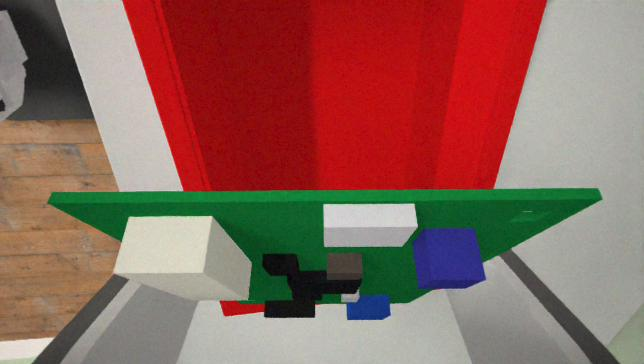

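{"name": "move", "arguments": {
  "base": {"x_m_s":0.12,"for_s":0.8},
  "cameras": []
}}

{"name": "move", "arguments": {
  "target": {"side":"left","x":0.371,"y":0.04,"z":1.04,"quat_wxyz":[1,0,0,0]},
  "cameras": []
}}

{"name": "move", "arguments": {
  "target": {"side":"left","x":0.371,"y":0.04,"z":0.98,"quat_wxyz":[1,0,0,0]},
  "cameras": ["head_camera","left_wrist_camera"]
}}

Scene clock: 1316.50 s.
Joint torques (N m): left_arm=[-23.41 9.35 3.19 4.78 0.15 -0.43 -0.08] | right_arm=[-13.82 -4.11 -9.2 2.14 -0.19 0.03 0.24]
External joint torques (N m): left_arm=[1.35 0.1 0.73 0.49 0.16 -0.11 -0.07] | right_arm=[0.51 0.65 -0.22 -0.25 -0.38 -0.1 0.24]
Motor temperatures (°C): left_arm=[31 31 30 33 38 34 41] | right_arm=[36 34 29 32 45 36 36]
Wrist force (N): left_arm=[-3.3 2.4 -10.6] | right_arm=[2.1 10.7 -13.0]
Wrist torque (N m): left_arm=[-0.26 -0.52 -0.22] | right_arm=[-0.03 0.84 0.53]
Wrist force, peak (N): left_arm=[-3.0 2.6 -11.0] | right_arm=[2.2 11.4 -13.4]
move: done
base_odometry: x=-0.993 y=-2.066 heading=-1.695
lidar_m: 0.24 0.22 0.30 1.03 3.29 4.19 4.18 2.02 1.51 1.07 1.11 0.91
base_status: done (sent for 0.8 of 0.8 s)
joint_positions: torso_squat_rad=+0.350 torso_shift_rad=+0.100 torso_pitch_rad=+0.150 torso_yaw_rad=+0.000 left_shoulder_pitch_rad=-1.783 left_shoulder_roll_rad=+0.212 left_shoulder_yaw_rad=-1.718 left_elbow_rad=-0.267 left_forearm_roll_rad=+2.038 left_wrist_pitch_rad=+1.325 left_hand_roll_rad=+0.440 left_gripper_m=+0.071 right_shoulder_pitch_rad=-1.776 right_shoulder_roll_rad=-1.445 right_shoulder_yaw_rad=+1.467 right_elbow_rad=-2.267 right_forearm_roll_rad=-1.805 right_wrist_pitch_rad=+1.411 right_hand_roll_rad=-2.145 right_gripper_m=+0.067 head_pan_rad=+0.000 head_tilt_rad=+0.900
joint_status: not commanded
wheel_motors_off: 0
motor_effort: left_wheel=-1(24) right_wheel=-4(21)
contact_limits: left_gripper_m 600 mA; right_gripper_m 672 mA
chest: x=-0.1161 y=-0.0007 z=+1.2407 quat_wxyz=(+0.997, +0.000, +0.075, +0.000) (m; base frame)
left_hand: x=+0.4313 y=+0.0452 z=+1.0601 quat_wxyz=(+0.998, -0.019, -0.059, +0.000) (m; base frame)
right_hand: x=+0.1713 y=-0.2140 z=+1.1285 quat_wxyz=(+0.896, -0.029, -0.007, -0.444) (m; base frame)
pictures: none
No camera images: "cameras" was empty.

Scene clock: 1317.93 s.
Joint torques (N m): left_arm=[-22.44 8.95 5.75 3.31 0.18 -0.15 -0.11] | right_arm=[-13.69 -4.27 -9.11 2.24 0.01 0.1 0.33]
External joint torques (N m): left_arm=[1.3 0 -0.54 -0.56 0.14 -0.1 -0.11] | right_arm=[0.64 0.49 -0.13 -0.15 -0.18 -0.02 0.33]
Motor temperatures (°C): left_arm=[31 31 29 33 38 34 41] | right_arm=[36 34 29 32 45 36 36]
Wrist force (N): left_arm=[-2.7 2.5 -10.5] | right_arm=[1.5 11.0 -13.1]
Wrist torque (N m): left_arm=[-0.29 -0.52 -0.22] | right_arm=[-0.07 0.77 0.52]
Wrist force, peak (N): left_arm=[-2.4 3.1 -11.4] | right_arm=[2.0 11.2 -13.2]
move: done
base_odometry: x=-0.993 y=-2.066 heading=-1.695
lidar_m: 0.24 0.22 0.31 1.02 3.29 4.20 4.18 2.02 1.50 1.07 1.11 0.92
base_status: not commanded
joint_positions: torso_squat_rad=+0.350 torso_shift_rad=+0.100 torso_pitch_rad=+0.150 torso_yaw_rad=+0.000 left_shoulder_pitch_rad=-1.811 left_shoulder_roll_rad=+0.420 left_shoulder_yaw_rad=-1.741 left_elbow_rad=-0.825 left_forearm_roll_rad=+2.014 left_wrist_pitch_rad=+1.285 left_hand_roll_rad=+0.745 left_gripper_m=+0.071 right_shoulder_pitch_rad=-1.776 right_shoulder_roll_rad=-1.445 right_shoulder_yaw_rad=+1.467 right_elbow_rad=-2.267 right_forearm_roll_rad=-1.805 right_wrist_pitch_rad=+1.411 right_hand_roll_rad=-2.145 right_gripper_m=+0.067 head_pan_rad=+0.000 head_tilt_rad=+0.900
joint_status: all done
wheel_motors_off: 0
motor_effort: left_wheel=+2(3) right_wheel=-3(5)
contact_limits: left_gripper_m 600 mA; right_gripper_m 672 mA
chest: x=-0.1162 y=-0.0007 z=+1.2407 quat_wxyz=(+0.997, +0.000, +0.075, +0.000) (m; base frame)
left_hand: x=+0.3702 y=+0.0397 z=+1.0401 quat_wxyz=(+1.000, +0.000, +0.006, -0.001) (m; base frame)
left_hand_status: reached (checked arc, planned for 0.9 s): 1 mm and 0.7 deg off.
right_hand: x=+0.1713 y=-0.2140 z=+1.1285 quat_wxyz=(+0.896, -0.029, -0.007, -0.444) (m; base frame)
pictures: none
No camera images: "cameras" was empty.

Scene clock: 1318.87 s.
Joint torques (N m): left_arm=[-23.14 7.54 5.17 4.33 0.22 -0.07 -0.13] | right_arm=[-13.97 -4.06 -9.24 2.21 -0.09 -0.02 0.35]
External joint torques (N m): left_arm=[0.51 -0.83 -0.58 0.69 0.2 0 -0.13] | right_arm=[0.37 0.7 -0.25 -0.18 -0.28 -0.14 0.35]
Motor temperatures (°C): left_arm=[31 31 29 33 38 34 41] | right_arm=[36 34 29 32 45 36 36]
Wrist force (N): left_arm=[-2.4 2.2 -10.4] | right_arm=[1.5 11.0 -12.9]
Wrist torque (N m): left_arm=[-0.26 -0.49 -0.20] | right_arm=[-0.06 0.76 0.52]
Wrist force, peak (N): left_arm=[-2.9 2.3 -11.9] | right_arm=[1.9 11.2 -13.3]
move: done
base_odometry: x=-0.993 y=-2.066 heading=-1.695
lidar_m: 0.21 0.22 0.30 1.03 3.28 4.20 4.19 2.03 1.51 1.07 1.11 0.91
base_status: not commanded
joint_positions: torso_squat_rad=+0.350 torso_shift_rad=+0.100 torso_pitch_rad=+0.150 torso_yaw_rad=+0.000 left_shoulder_pitch_rad=-1.702 left_shoulder_roll_rad=+0.348 left_shoulder_yaw_rad=-1.776 left_elbow_rad=-0.754 left_forearm_roll_rad=+1.972 left_wrist_pitch_rad=+1.179 left_hand_roll_rad=+0.729 left_gripper_m=+0.071 right_shoulder_pitch_rad=-1.776 right_shoulder_roll_rad=-1.445 right_shoulder_yaw_rad=+1.467 right_elbow_rad=-2.267 right_forearm_roll_rad=-1.805 right_wrist_pitch_rad=+1.411 right_hand_roll_rad=-2.145 right_gripper_m=+0.067 head_pan_rad=+0.000 head_tilt_rad=+0.900
joint_status: all done
wheel_motors_off: 0
motor_effort: left_wheel=+2(3) right_wheel=-3(5)
contact_limits: left_gripper_m 600 mA; right_gripper_m 672 mA
chest: x=-0.1161 y=-0.0007 z=+1.2407 quat_wxyz=(+0.997, +0.000, +0.075, +0.000) (m; base frame)
left_hand: x=+0.3702 y=+0.0403 z=+0.9802 quat_wxyz=(+1.000, -0.001, -0.002, +0.000) (m; base frame)
left_hand_status: reached (checked arc, planned for 0.4 s): 1 mm and 0.3 deg off.
right_hand: x=+0.1714 y=-0.2140 z=+1.1285 quat_wxyz=(+0.896, -0.029, -0.007, -0.444) (m; base frame)
pictures: head_camera, left_wrist_camera
camera_calibration:
head_camera: T_world_to_cam=[[0.0348731, -0.99875, 0.035809, -0.0516614], [-0.846302, -0.04857, -0.530484, 0.7657], [0.531561, -0.0118056, -0.846938, 1.1888], [0, 0, 0, 1]] pos_world=[0.0178978, -0.000372399, 1.41488]
left_wrist_camera: T_world_to_cam=[[0.999841, 0.0159284, -0.00803304, -0.36422], [0.0178212, -0.871536, 0.490007, -0.417503], [0.000803941, -0.490073, -0.871681, 0.942962], [0, 0, 0, 1]] pos_world=[0.370844, 0.104053, 1.02362]

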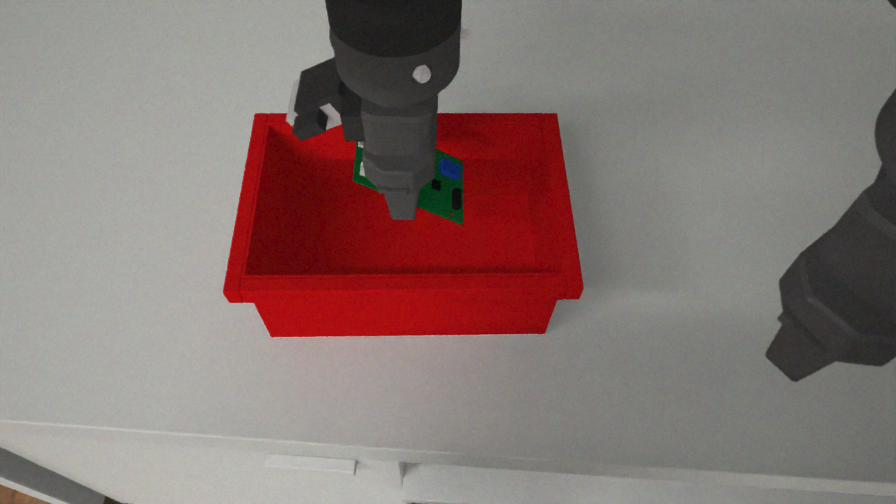

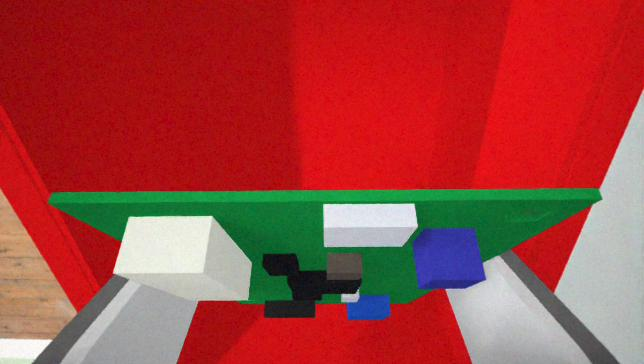

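{"name": "move", "arguments": {
  "target": {"side":"left","x":0.369,"y":0.04,"z":0.93,"quat_wxyz":[1,0,0,0]},
  "cameras": []
}}

{"name": "move", "arguments": {
  "target": {"side":"left","x":0.369,"y":0.04,"z":0.905,"quat_wxyz":[1,0,0,0]},
  "min_time_s": 0.6,
  "cameras": ["left_wrist_camera","head_camera"]
}}

Scene clock: 1326.23 s.
Joint torques (N m): left_arm=[-22.53 7.03 3.36 4.06 0.14 -0.14 0.02] | right_arm=[-13.84 -4.18 -9.17 2.35 -0.14 0.1 0.33]
External joint torques (N m): left_arm=[0.85 -0.43 -0.9 0.5 0.12 -0.07 0.02] | right_arm=[0.49 0.59 -0.19 -0.04 -0.33 -0.03 0.33]
Motor temperatures (°C): left_arm=[31 31 29 33 38 34 41] | right_arm=[36 34 29 32 45 36 36]
Wrist force (N): left_arm=[-2.3 2.1 -10.4] | right_arm=[2.0 11.2 -13.1]
Wrist torque (N m): left_arm=[-0.22 -0.48 -0.21] | right_arm=[-0.10 0.84 0.53]
Wrist force, peak (N): left_arm=[-3.6 2.1 -12.1] | right_arm=[1.8 11.1 -13.3]
move: done
base_odometry: x=-0.993 y=-2.066 heading=-1.695
lidar_m: 0.24 0.21 0.30 1.03 3.29 4.20 4.18 2.02 1.51 1.07 1.12 0.91
base_status: not commanded
joint_positions: torso_squat_rad=+0.350 torso_shift_rad=+0.100 torso_pitch_rad=+0.150 torso_yaw_rad=+0.000 left_shoulder_pitch_rad=-1.588 left_shoulder_roll_rad=+0.217 left_shoulder_yaw_rad=-1.787 left_elbow_rad=-0.535 left_forearm_roll_rad=+1.964 left_wrist_pitch_rad=+1.143 left_hand_roll_rad=+0.631 left_gripper_m=+0.071 right_shoulder_pitch_rad=-1.776 right_shoulder_roll_rad=-1.445 right_shoulder_yaw_rad=+1.467 right_elbow_rad=-2.267 right_forearm_roll_rad=-1.805 right_wrist_pitch_rad=+1.411 right_hand_roll_rad=-2.145 right_gripper_m=+0.067 head_pan_rad=+0.000 head_tilt_rad=+0.900
joint_status: all done
wheel_motors_off: 0
motor_effort: left_wheel=+2(3) right_wheel=-4(5)
contact_limits: left_gripper_m 600 mA; right_gripper_m 672 mA
chest: x=-0.1162 y=-0.0007 z=+1.2407 quat_wxyz=(+0.997, +0.000, +0.075, +0.000) (m; base frame)
left_hand: x=+0.3686 y=+0.0400 z=+0.9301 quat_wxyz=(+1.000, -0.001, -0.001, +0.000) (m; base frame)
left_hand_status: reached (checked arc, planned for 0.5 s): 0 mm and 0.2 deg off.
right_hand: x=+0.1713 y=-0.2140 z=+1.1285 quat_wxyz=(+0.896, -0.029, -0.007, -0.444) (m; base frame)
pictures: none
No camera images: "cameras" was empty.

Scene clock: 1327.17 s.
Joint torques (N m): left_arm=[-21.76 5.89 3.78 4.12 0.23 -0.08 0] | right_arm=[-13.8 -4.04 -9.27 2.31 -0.02 0.07 0.36]
External joint torques (N m): left_arm=[1.2 -0.68 1.25 0.47 0.22 0.02 0] | right_arm=[0.54 0.72 -0.29 -0.08 -0.21 -0.05 0.36]
Motor temperatures (°C): left_arm=[31 31 29 33 38 34 41] | right_arm=[36 34 29 32 45 36 36]
Wrist force (N): left_arm=[-2.6 2.3 -10.5] | right_arm=[1.7 10.9 -13.2]
Wrist torque (N m): left_arm=[-0.23 -0.52 -0.20] | right_arm=[-0.05 0.80 0.53]
Wrist force, peak (N): left_arm=[-2.8 2.2 -11.8] | right_arm=[1.6 10.8 -13.5]
move: done
base_odometry: x=-0.993 y=-2.066 heading=-1.695
lidar_m: 0.25 0.21 0.31 1.03 3.30 4.20 4.17 2.03 1.50 1.08 1.10 0.91
base_status: not commanded
joint_positions: torso_squat_rad=+0.350 torso_shift_rad=+0.100 torso_pitch_rad=+0.150 torso_yaw_rad=+0.000 left_shoulder_pitch_rad=-1.513 left_shoulder_roll_rad=+0.093 left_shoulder_yaw_rad=-1.779 left_elbow_rad=-0.293 left_forearm_roll_rad=+1.972 left_wrist_pitch_rad=+1.144 left_hand_roll_rad=+0.512 left_gripper_m=+0.071 right_shoulder_pitch_rad=-1.776 right_shoulder_roll_rad=-1.445 right_shoulder_yaw_rad=+1.467 right_elbow_rad=-2.267 right_forearm_roll_rad=-1.805 right_wrist_pitch_rad=+1.411 right_hand_roll_rad=-2.145 right_gripper_m=+0.067 head_pan_rad=+0.000 head_tilt_rad=+0.900
joint_status: all done
wheel_motors_off: 0
motor_effort: left_wheel=+2(3) right_wheel=-4(4)
contact_limits: left_gripper_m 600 mA; right_gripper_m 672 mA
chest: x=-0.1162 y=-0.0007 z=+1.2407 quat_wxyz=(+0.997, +0.000, +0.075, +0.000) (m; base frame)
left_hand: x=+0.3684 y=+0.0403 z=+0.9052 quat_wxyz=(+1.000, -0.002, -0.006, +0.000) (m; base frame)
left_hand_status: reached (checked arc, planned for 0.6 s): 1 mm and 0.7 deg off.
right_hand: x=+0.1713 y=-0.2140 z=+1.1285 quat_wxyz=(+0.896, -0.029, -0.007, -0.444) (m; base frame)
pictures: head_camera, left_wrist_camera
camera_calibration:
head_camera: T_world_to_cam=[[0.0348693, -0.99875, 0.0358062, -0.0516614], [-0.846272, -0.0485659, -0.530534, 0.765741], [0.531609, -0.0118024, -0.846907, 1.18878], [0, 0, 0, 1]] pos_world=[0.0178581, -0.000377363, 1.41489]
left_wrist_camera: T_world_to_cam=[[0.999875, 0.015744, -0.00147619, -0.368997], [0.0144314, -0.87036, 0.492205, -0.381507], [0.00646447, -0.492164, -0.870478, 0.874389], [0, 0, 0, 1]] pos_world=[0.368804, 0.104104, 0.948371]

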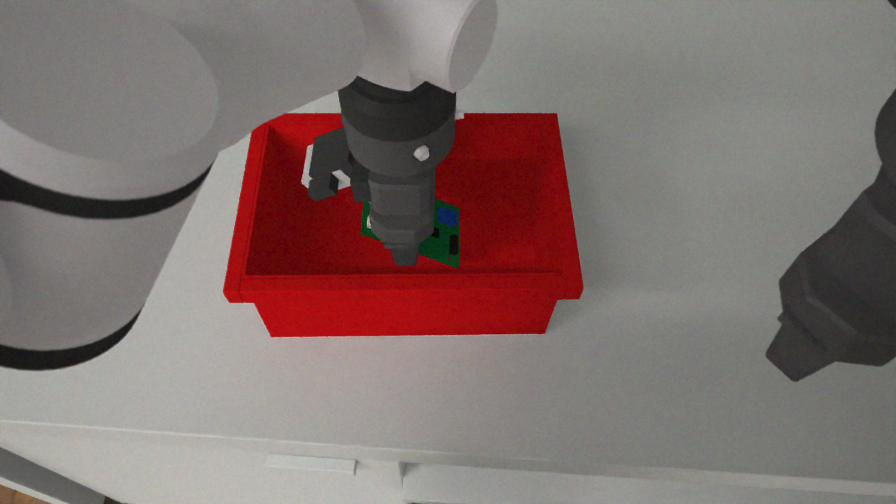

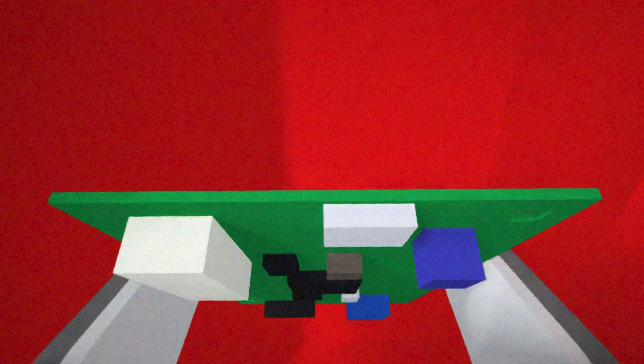

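{"name": "move", "arguments": {
  "target": {"side":"left","x":0.366,"y":0.04,"z":0.89,"quat_wxyz":[1,0,0,0]},
  "min_time_s": 0.6,
  "cameras": []
}}

{"name": "move", "arguments": {
  "joints": {"left_gripper_m":0.085},
  "cameras": ["left_wrist_camera"]
}}

Scene clock: 1333.40 s.
Joint torques (N m): left_arm=[-20.67 4.65 1.19 4.23 0.06 -0.38 -0.28] | right_arm=[-13.88 -4.34 -9.16 2.34 -0.12 0.03 0.23]
External joint torques (N m): left_arm=[2.02 -1.53 -1.13 0.62 0.05 -0.26 -0.27] | right_arm=[0.45 0.42 -0.18 -0.05 -0.31 -0.09 0.23]
Motor temperatures (°C): left_arm=[31 31 29 33 38 34 41] | right_arm=[36 34 29 32 45 36 36]
Wrist force (N): left_arm=[-2.7 2.2 -10.4] | right_arm=[1.7 11.1 -12.9]
Wrist torque (N m): left_arm=[-0.22 -0.55 -0.22] | right_arm=[-0.05 0.81 0.53]
Wrist force, peak (N): left_arm=[-2.7 2.1 -10.9] | right_arm=[1.6 11.1 -13.4]
move: done
base_odometry: x=-0.993 y=-2.066 heading=-1.695
lidar_m: 0.24 0.21 0.30 1.03 3.29 4.20 4.18 2.02 1.50 1.08 1.11 0.92
base_status: not commanded
joint_positions: torso_squat_rad=+0.350 torso_shift_rad=+0.100 torso_pitch_rad=+0.150 torso_yaw_rad=+0.000 left_shoulder_pitch_rad=-1.480 left_shoulder_roll_rad=+0.072 left_shoulder_yaw_rad=-1.785 left_elbow_rad=-0.267 left_forearm_roll_rad=+1.965 left_wrist_pitch_rad=+1.108 left_hand_roll_rad=+0.503 left_gripper_m=+0.071 right_shoulder_pitch_rad=-1.776 right_shoulder_roll_rad=-1.445 right_shoulder_yaw_rad=+1.467 right_elbow_rad=-2.267 right_forearm_roll_rad=-1.805 right_wrist_pitch_rad=+1.411 right_hand_roll_rad=-2.145 right_gripper_m=+0.067 head_pan_rad=+0.000 head_tilt_rad=+0.900
joint_status: all done
wheel_motors_off: 0
motor_effort: left_wheel=+1(3) right_wheel=-2(5)
contact_limits: left_gripper_m 600 mA; right_gripper_m 672 mA
chest: x=-0.1162 y=-0.0007 z=+1.2407 quat_wxyz=(+0.997, +0.000, +0.075, +0.000) (m; base frame)
left_hand: x=+0.3656 y=+0.0402 z=+0.8904 quat_wxyz=(+1.000, -0.004, -0.011, +0.000) (m; base frame)
left_hand_status: reached (checked arc, as near as the solve gets, planned for 0.6 s): 1 mm and 1.4 deg off.
right_hand: x=+0.1713 y=-0.2140 z=+1.1285 quat_wxyz=(+0.896, -0.029, -0.007, -0.444) (m; base frame)
pictures: none
No camera images: "cameras" was empty.

Scene clock: 1334.03 s.
Joint torques (N m): left_arm=[-21.01 4.4 1.05 4.35 0.07 -0.41 -0.08] | right_arm=[-13.92 -3.91 -9.1 2.33 -0.15 0.06 0.24]
External joint torques (N m): left_arm=[1.68 -1.77 -1.27 0.73 0.06 -0.29 -0.08] | right_arm=[0.41 0.85 -0.12 -0.06 -0.34 -0.07 0.24]
Motor temperatures (°C): left_arm=[31 31 29 33 38 34 41] | right_arm=[36 34 29 32 45 36 36]
Wrist force (N): left_arm=[-2.4 2.1 -10.1] | right_arm=[2.0 10.9 -13.2]
Wrist torque (N m): left_arm=[-0.21 -0.52 -0.21] | right_arm=[-0.03 0.85 0.51]
Wrist force, peak (N): left_arm=[-2.7 2.3 -10.4] | right_arm=[2.1 11.1 -13.4]
move: done
base_odometry: x=-0.993 y=-2.066 heading=-1.695
lidar_m: 0.24 0.22 0.30 1.03 3.29 4.21 4.18 2.02 1.51 1.07 1.11 0.91
base_status: not commanded
joint_positions: torso_squat_rad=+0.350 torso_shift_rad=+0.100 torso_pitch_rad=+0.150 torso_yaw_rad=+0.000 left_shoulder_pitch_rad=-1.480 left_shoulder_roll_rad=+0.072 left_shoulder_yaw_rad=-1.785 left_elbow_rad=-0.267 left_forearm_roll_rad=+1.965 left_wrist_pitch_rad=+1.108 left_hand_roll_rad=+0.503 left_gripper_m=+0.085 right_shoulder_pitch_rad=-1.776 right_shoulder_roll_rad=-1.445 right_shoulder_yaw_rad=+1.467 right_elbow_rad=-2.267 right_forearm_roll_rad=-1.805 right_wrist_pitch_rad=+1.411 right_hand_roll_rad=-2.145 right_gripper_m=+0.067 head_pan_rad=+0.000 head_tilt_rad=+0.900
joint_status: all done
wheel_motors_off: 0
motor_effort: left_wheel=+2(3) right_wheel=-2(4)
contact_limits: left_gripper_m 600 mA; right_gripper_m 672 mA
chest: x=-0.1162 y=-0.0007 z=+1.2407 quat_wxyz=(+0.997, +0.000, +0.075, +0.000) (m; base frame)
left_hand: x=+0.3656 y=+0.0402 z=+0.8904 quat_wxyz=(+1.000, -0.004, -0.011, +0.000) (m; base frame)
right_hand: x=+0.1713 y=-0.2140 z=+1.1285 quat_wxyz=(+0.896, -0.029, -0.007, -0.444) (m; base frame)
pictures: left_wrist_camera
camera_calibration:
left_wrist_camera: T_world_to_cam=[[0.999824, 0.0157005, 0.0103177, -0.376725], [0.00850588, -0.867969, 0.496546, -0.376046], [0.0167515, -0.49637, -0.867949, 0.855653], [0, 0, 0, 1]] pos_world=[0.365524, 0.104239, 0.933275]

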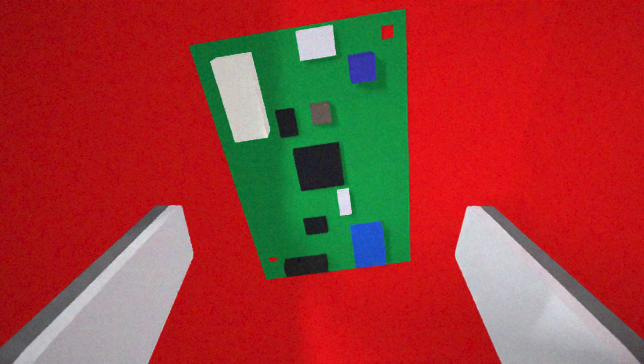

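Board flat in the tote. Raise and back off.

{"name": "move", "arguments": {
  "target": {"side":"left","x":0.369,"y":0.04,"z":0.96,"quat_wxyz":[1,0,0,0]},
  "cameras": []
}}

{"name": "move", "arguments": {
  "target": {"side":"left","x":0.35,"y":0.08,"z":1.07,"quat_wxyz":[1,0,0,0]},
  "cameras": ["head_camera"]
}}

{"name": "finished_scene", "arguments": {
  "scene": 1
}}

Scene clock: 1339.90 s.
Joint torques (N m): left_arm=[-21.33 7.76 5.52 2.79 0.33 0.14 0.06] | right_arm=[-13.49 -4.19 -9.2 2.3 -0.05 0.05 0.26]
External joint torques (N m): left_arm=[2.29 -0.26 0.54 -0.8 0.3 0.18 0.05] | right_arm=[0.84 0.57 -0.22 -0.09 -0.24 -0.07 0.26]
Motor temperatures (°C): left_arm=[31 31 29 33 38 34 41] | right_arm=[36 34 29 32 45 36 36]
Wrist force (N): left_arm=[-2.7 2.0 -10.1] | right_arm=[1.7 10.9 -13.1]
Wrist torque (N m): left_arm=[-0.26 -0.56 -0.23] | right_arm=[-0.06 0.79 0.53]
Wrist force, peak (N): left_arm=[-3.7 1.7 -11.5] | right_arm=[1.9 11.1 -13.4]
move: done
base_odometry: x=-0.993 y=-2.066 heading=-1.695
lidar_m: 0.24 0.21 0.30 1.03 3.29 4.20 4.18 2.02 1.50 1.08 1.11 0.91
base_status: not commanded
joint_positions: torso_squat_rad=+0.350 torso_shift_rad=+0.100 torso_pitch_rad=+0.150 torso_yaw_rad=+0.000 left_shoulder_pitch_rad=-1.653 left_shoulder_roll_rad=+0.280 left_shoulder_yaw_rad=-1.774 left_elbow_rad=-0.635 left_forearm_roll_rad=+1.976 left_wrist_pitch_rad=+1.190 left_hand_roll_rad=+0.671 left_gripper_m=+0.085 right_shoulder_pitch_rad=-1.776 right_shoulder_roll_rad=-1.445 right_shoulder_yaw_rad=+1.467 right_elbow_rad=-2.267 right_forearm_roll_rad=-1.805 right_wrist_pitch_rad=+1.411 right_hand_roll_rad=-2.145 right_gripper_m=+0.067 head_pan_rad=+0.000 head_tilt_rad=+0.900
joint_status: all done
wheel_motors_off: 0
motor_effort: left_wheel=+2(3) right_wheel=-3(5)
contact_limits: left_gripper_m 600 mA; right_gripper_m 672 mA
chest: x=-0.1162 y=-0.0007 z=+1.2407 quat_wxyz=(+0.997, +0.000, +0.075, +0.000) (m; base frame)
left_hand: x=+0.3685 y=+0.0399 z=+0.9602 quat_wxyz=(+1.000, +0.001, +0.007, +0.000) (m; base frame)
left_hand_status: reached (checked arc, planned for 0.7 s): 1 mm and 0.8 deg off.
right_hand: x=+0.1713 y=-0.2140 z=+1.1285 quat_wxyz=(+0.896, -0.029, -0.007, -0.444) (m; base frame)
pictures: none
No camera images: "cameras" was empty.

Scene clock: 1341.37 s.
Joint torques (N m): left_arm=[-20.72 7.47 8.36 2.97 0.28 0.04 0.04] | right_arm=[-13.82 -4.07 -9.11 2.27 -0.11 0.08 0.31]
External joint torques (N m): left_arm=[1.93 -0.92 0.3 -0.74 0.25 0.1 0.04] | right_arm=[0.51 0.69 -0.13 -0.12 -0.3 -0.05 0.3]
Motor temperatures (°C): left_arm=[31 31 29 33 38 34 41] | right_arm=[36 34 29 32 45 36 36]
Wrist force (N): left_arm=[-2.5 2.2 -10.2] | right_arm=[1.8 10.8 -13.0]
Wrist torque (N m): left_arm=[-0.27 -0.51 -0.22] | right_arm=[-0.01 0.81 0.51]
Wrist force, peak (N): left_arm=[-3.4 1.9 -11.3] | right_arm=[1.7 11.1 -13.3]
move: done
base_odometry: x=-0.993 y=-2.066 heading=-1.695
lidar_m: 0.24 0.22 0.30 1.03 3.29 4.19 4.18 2.03 1.51 1.07 1.11 0.92
base_status: not commanded
joint_positions: torso_squat_rad=+0.350 torso_shift_rad=+0.100 torso_pitch_rad=+0.150 torso_yaw_rad=+0.000 left_shoulder_pitch_rad=-1.873 left_shoulder_roll_rad=+0.669 left_shoulder_yaw_rad=-1.748 left_elbow_rad=-1.188 left_forearm_roll_rad=+1.985 left_wrist_pitch_rad=+1.246 left_hand_roll_rad=+0.856 left_gripper_m=+0.085 right_shoulder_pitch_rad=-1.776 right_shoulder_roll_rad=-1.445 right_shoulder_yaw_rad=+1.467 right_elbow_rad=-2.267 right_forearm_roll_rad=-1.805 right_wrist_pitch_rad=+1.411 right_hand_roll_rad=-2.145 right_gripper_m=+0.067 head_pan_rad=+0.000 head_tilt_rad=+0.900
joint_status: all done
wheel_motors_off: 0
motor_effort: left_wheel=+2(4) right_wheel=-1(4)
contact_limits: left_gripper_m 600 mA; right_gripper_m 672 mA
chest: x=-0.1162 y=-0.0007 z=+1.2407 quat_wxyz=(+0.997, +0.000, +0.075, +0.000) (m; base frame)
left_hand: x=+0.3500 y=+0.0800 z=+1.0702 quat_wxyz=(+1.000, +0.000, +0.001, +0.000) (m; base frame)
left_hand_status: reached (checked arc, planned for 0.9 s): 0 mm and 0.1 deg off.
right_hand: x=+0.1713 y=-0.2140 z=+1.1286 quat_wxyz=(+0.896, -0.029, -0.007, -0.444) (m; base frame)
pictures: head_camera
camera_calibration:
head_camera: T_world_to_cam=[[0.0348788, -0.99875, 0.0358052, -0.0516568], [-0.84624, -0.0485742, -0.530584, 0.76578], [0.53166, -0.0117937, -0.846876, 1.18877], [0, 0, 0, 1]] pos_world=[0.0178147, -0.000375097, 1.4149]

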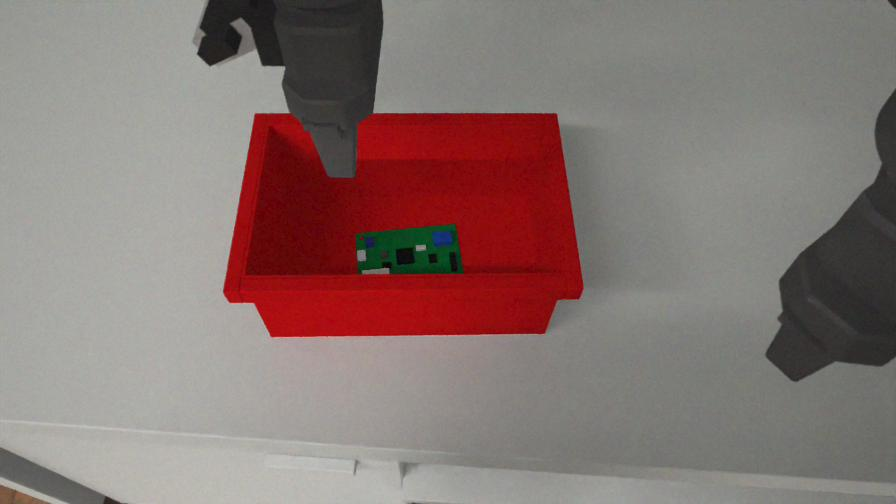

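The scene is finished: the task was done.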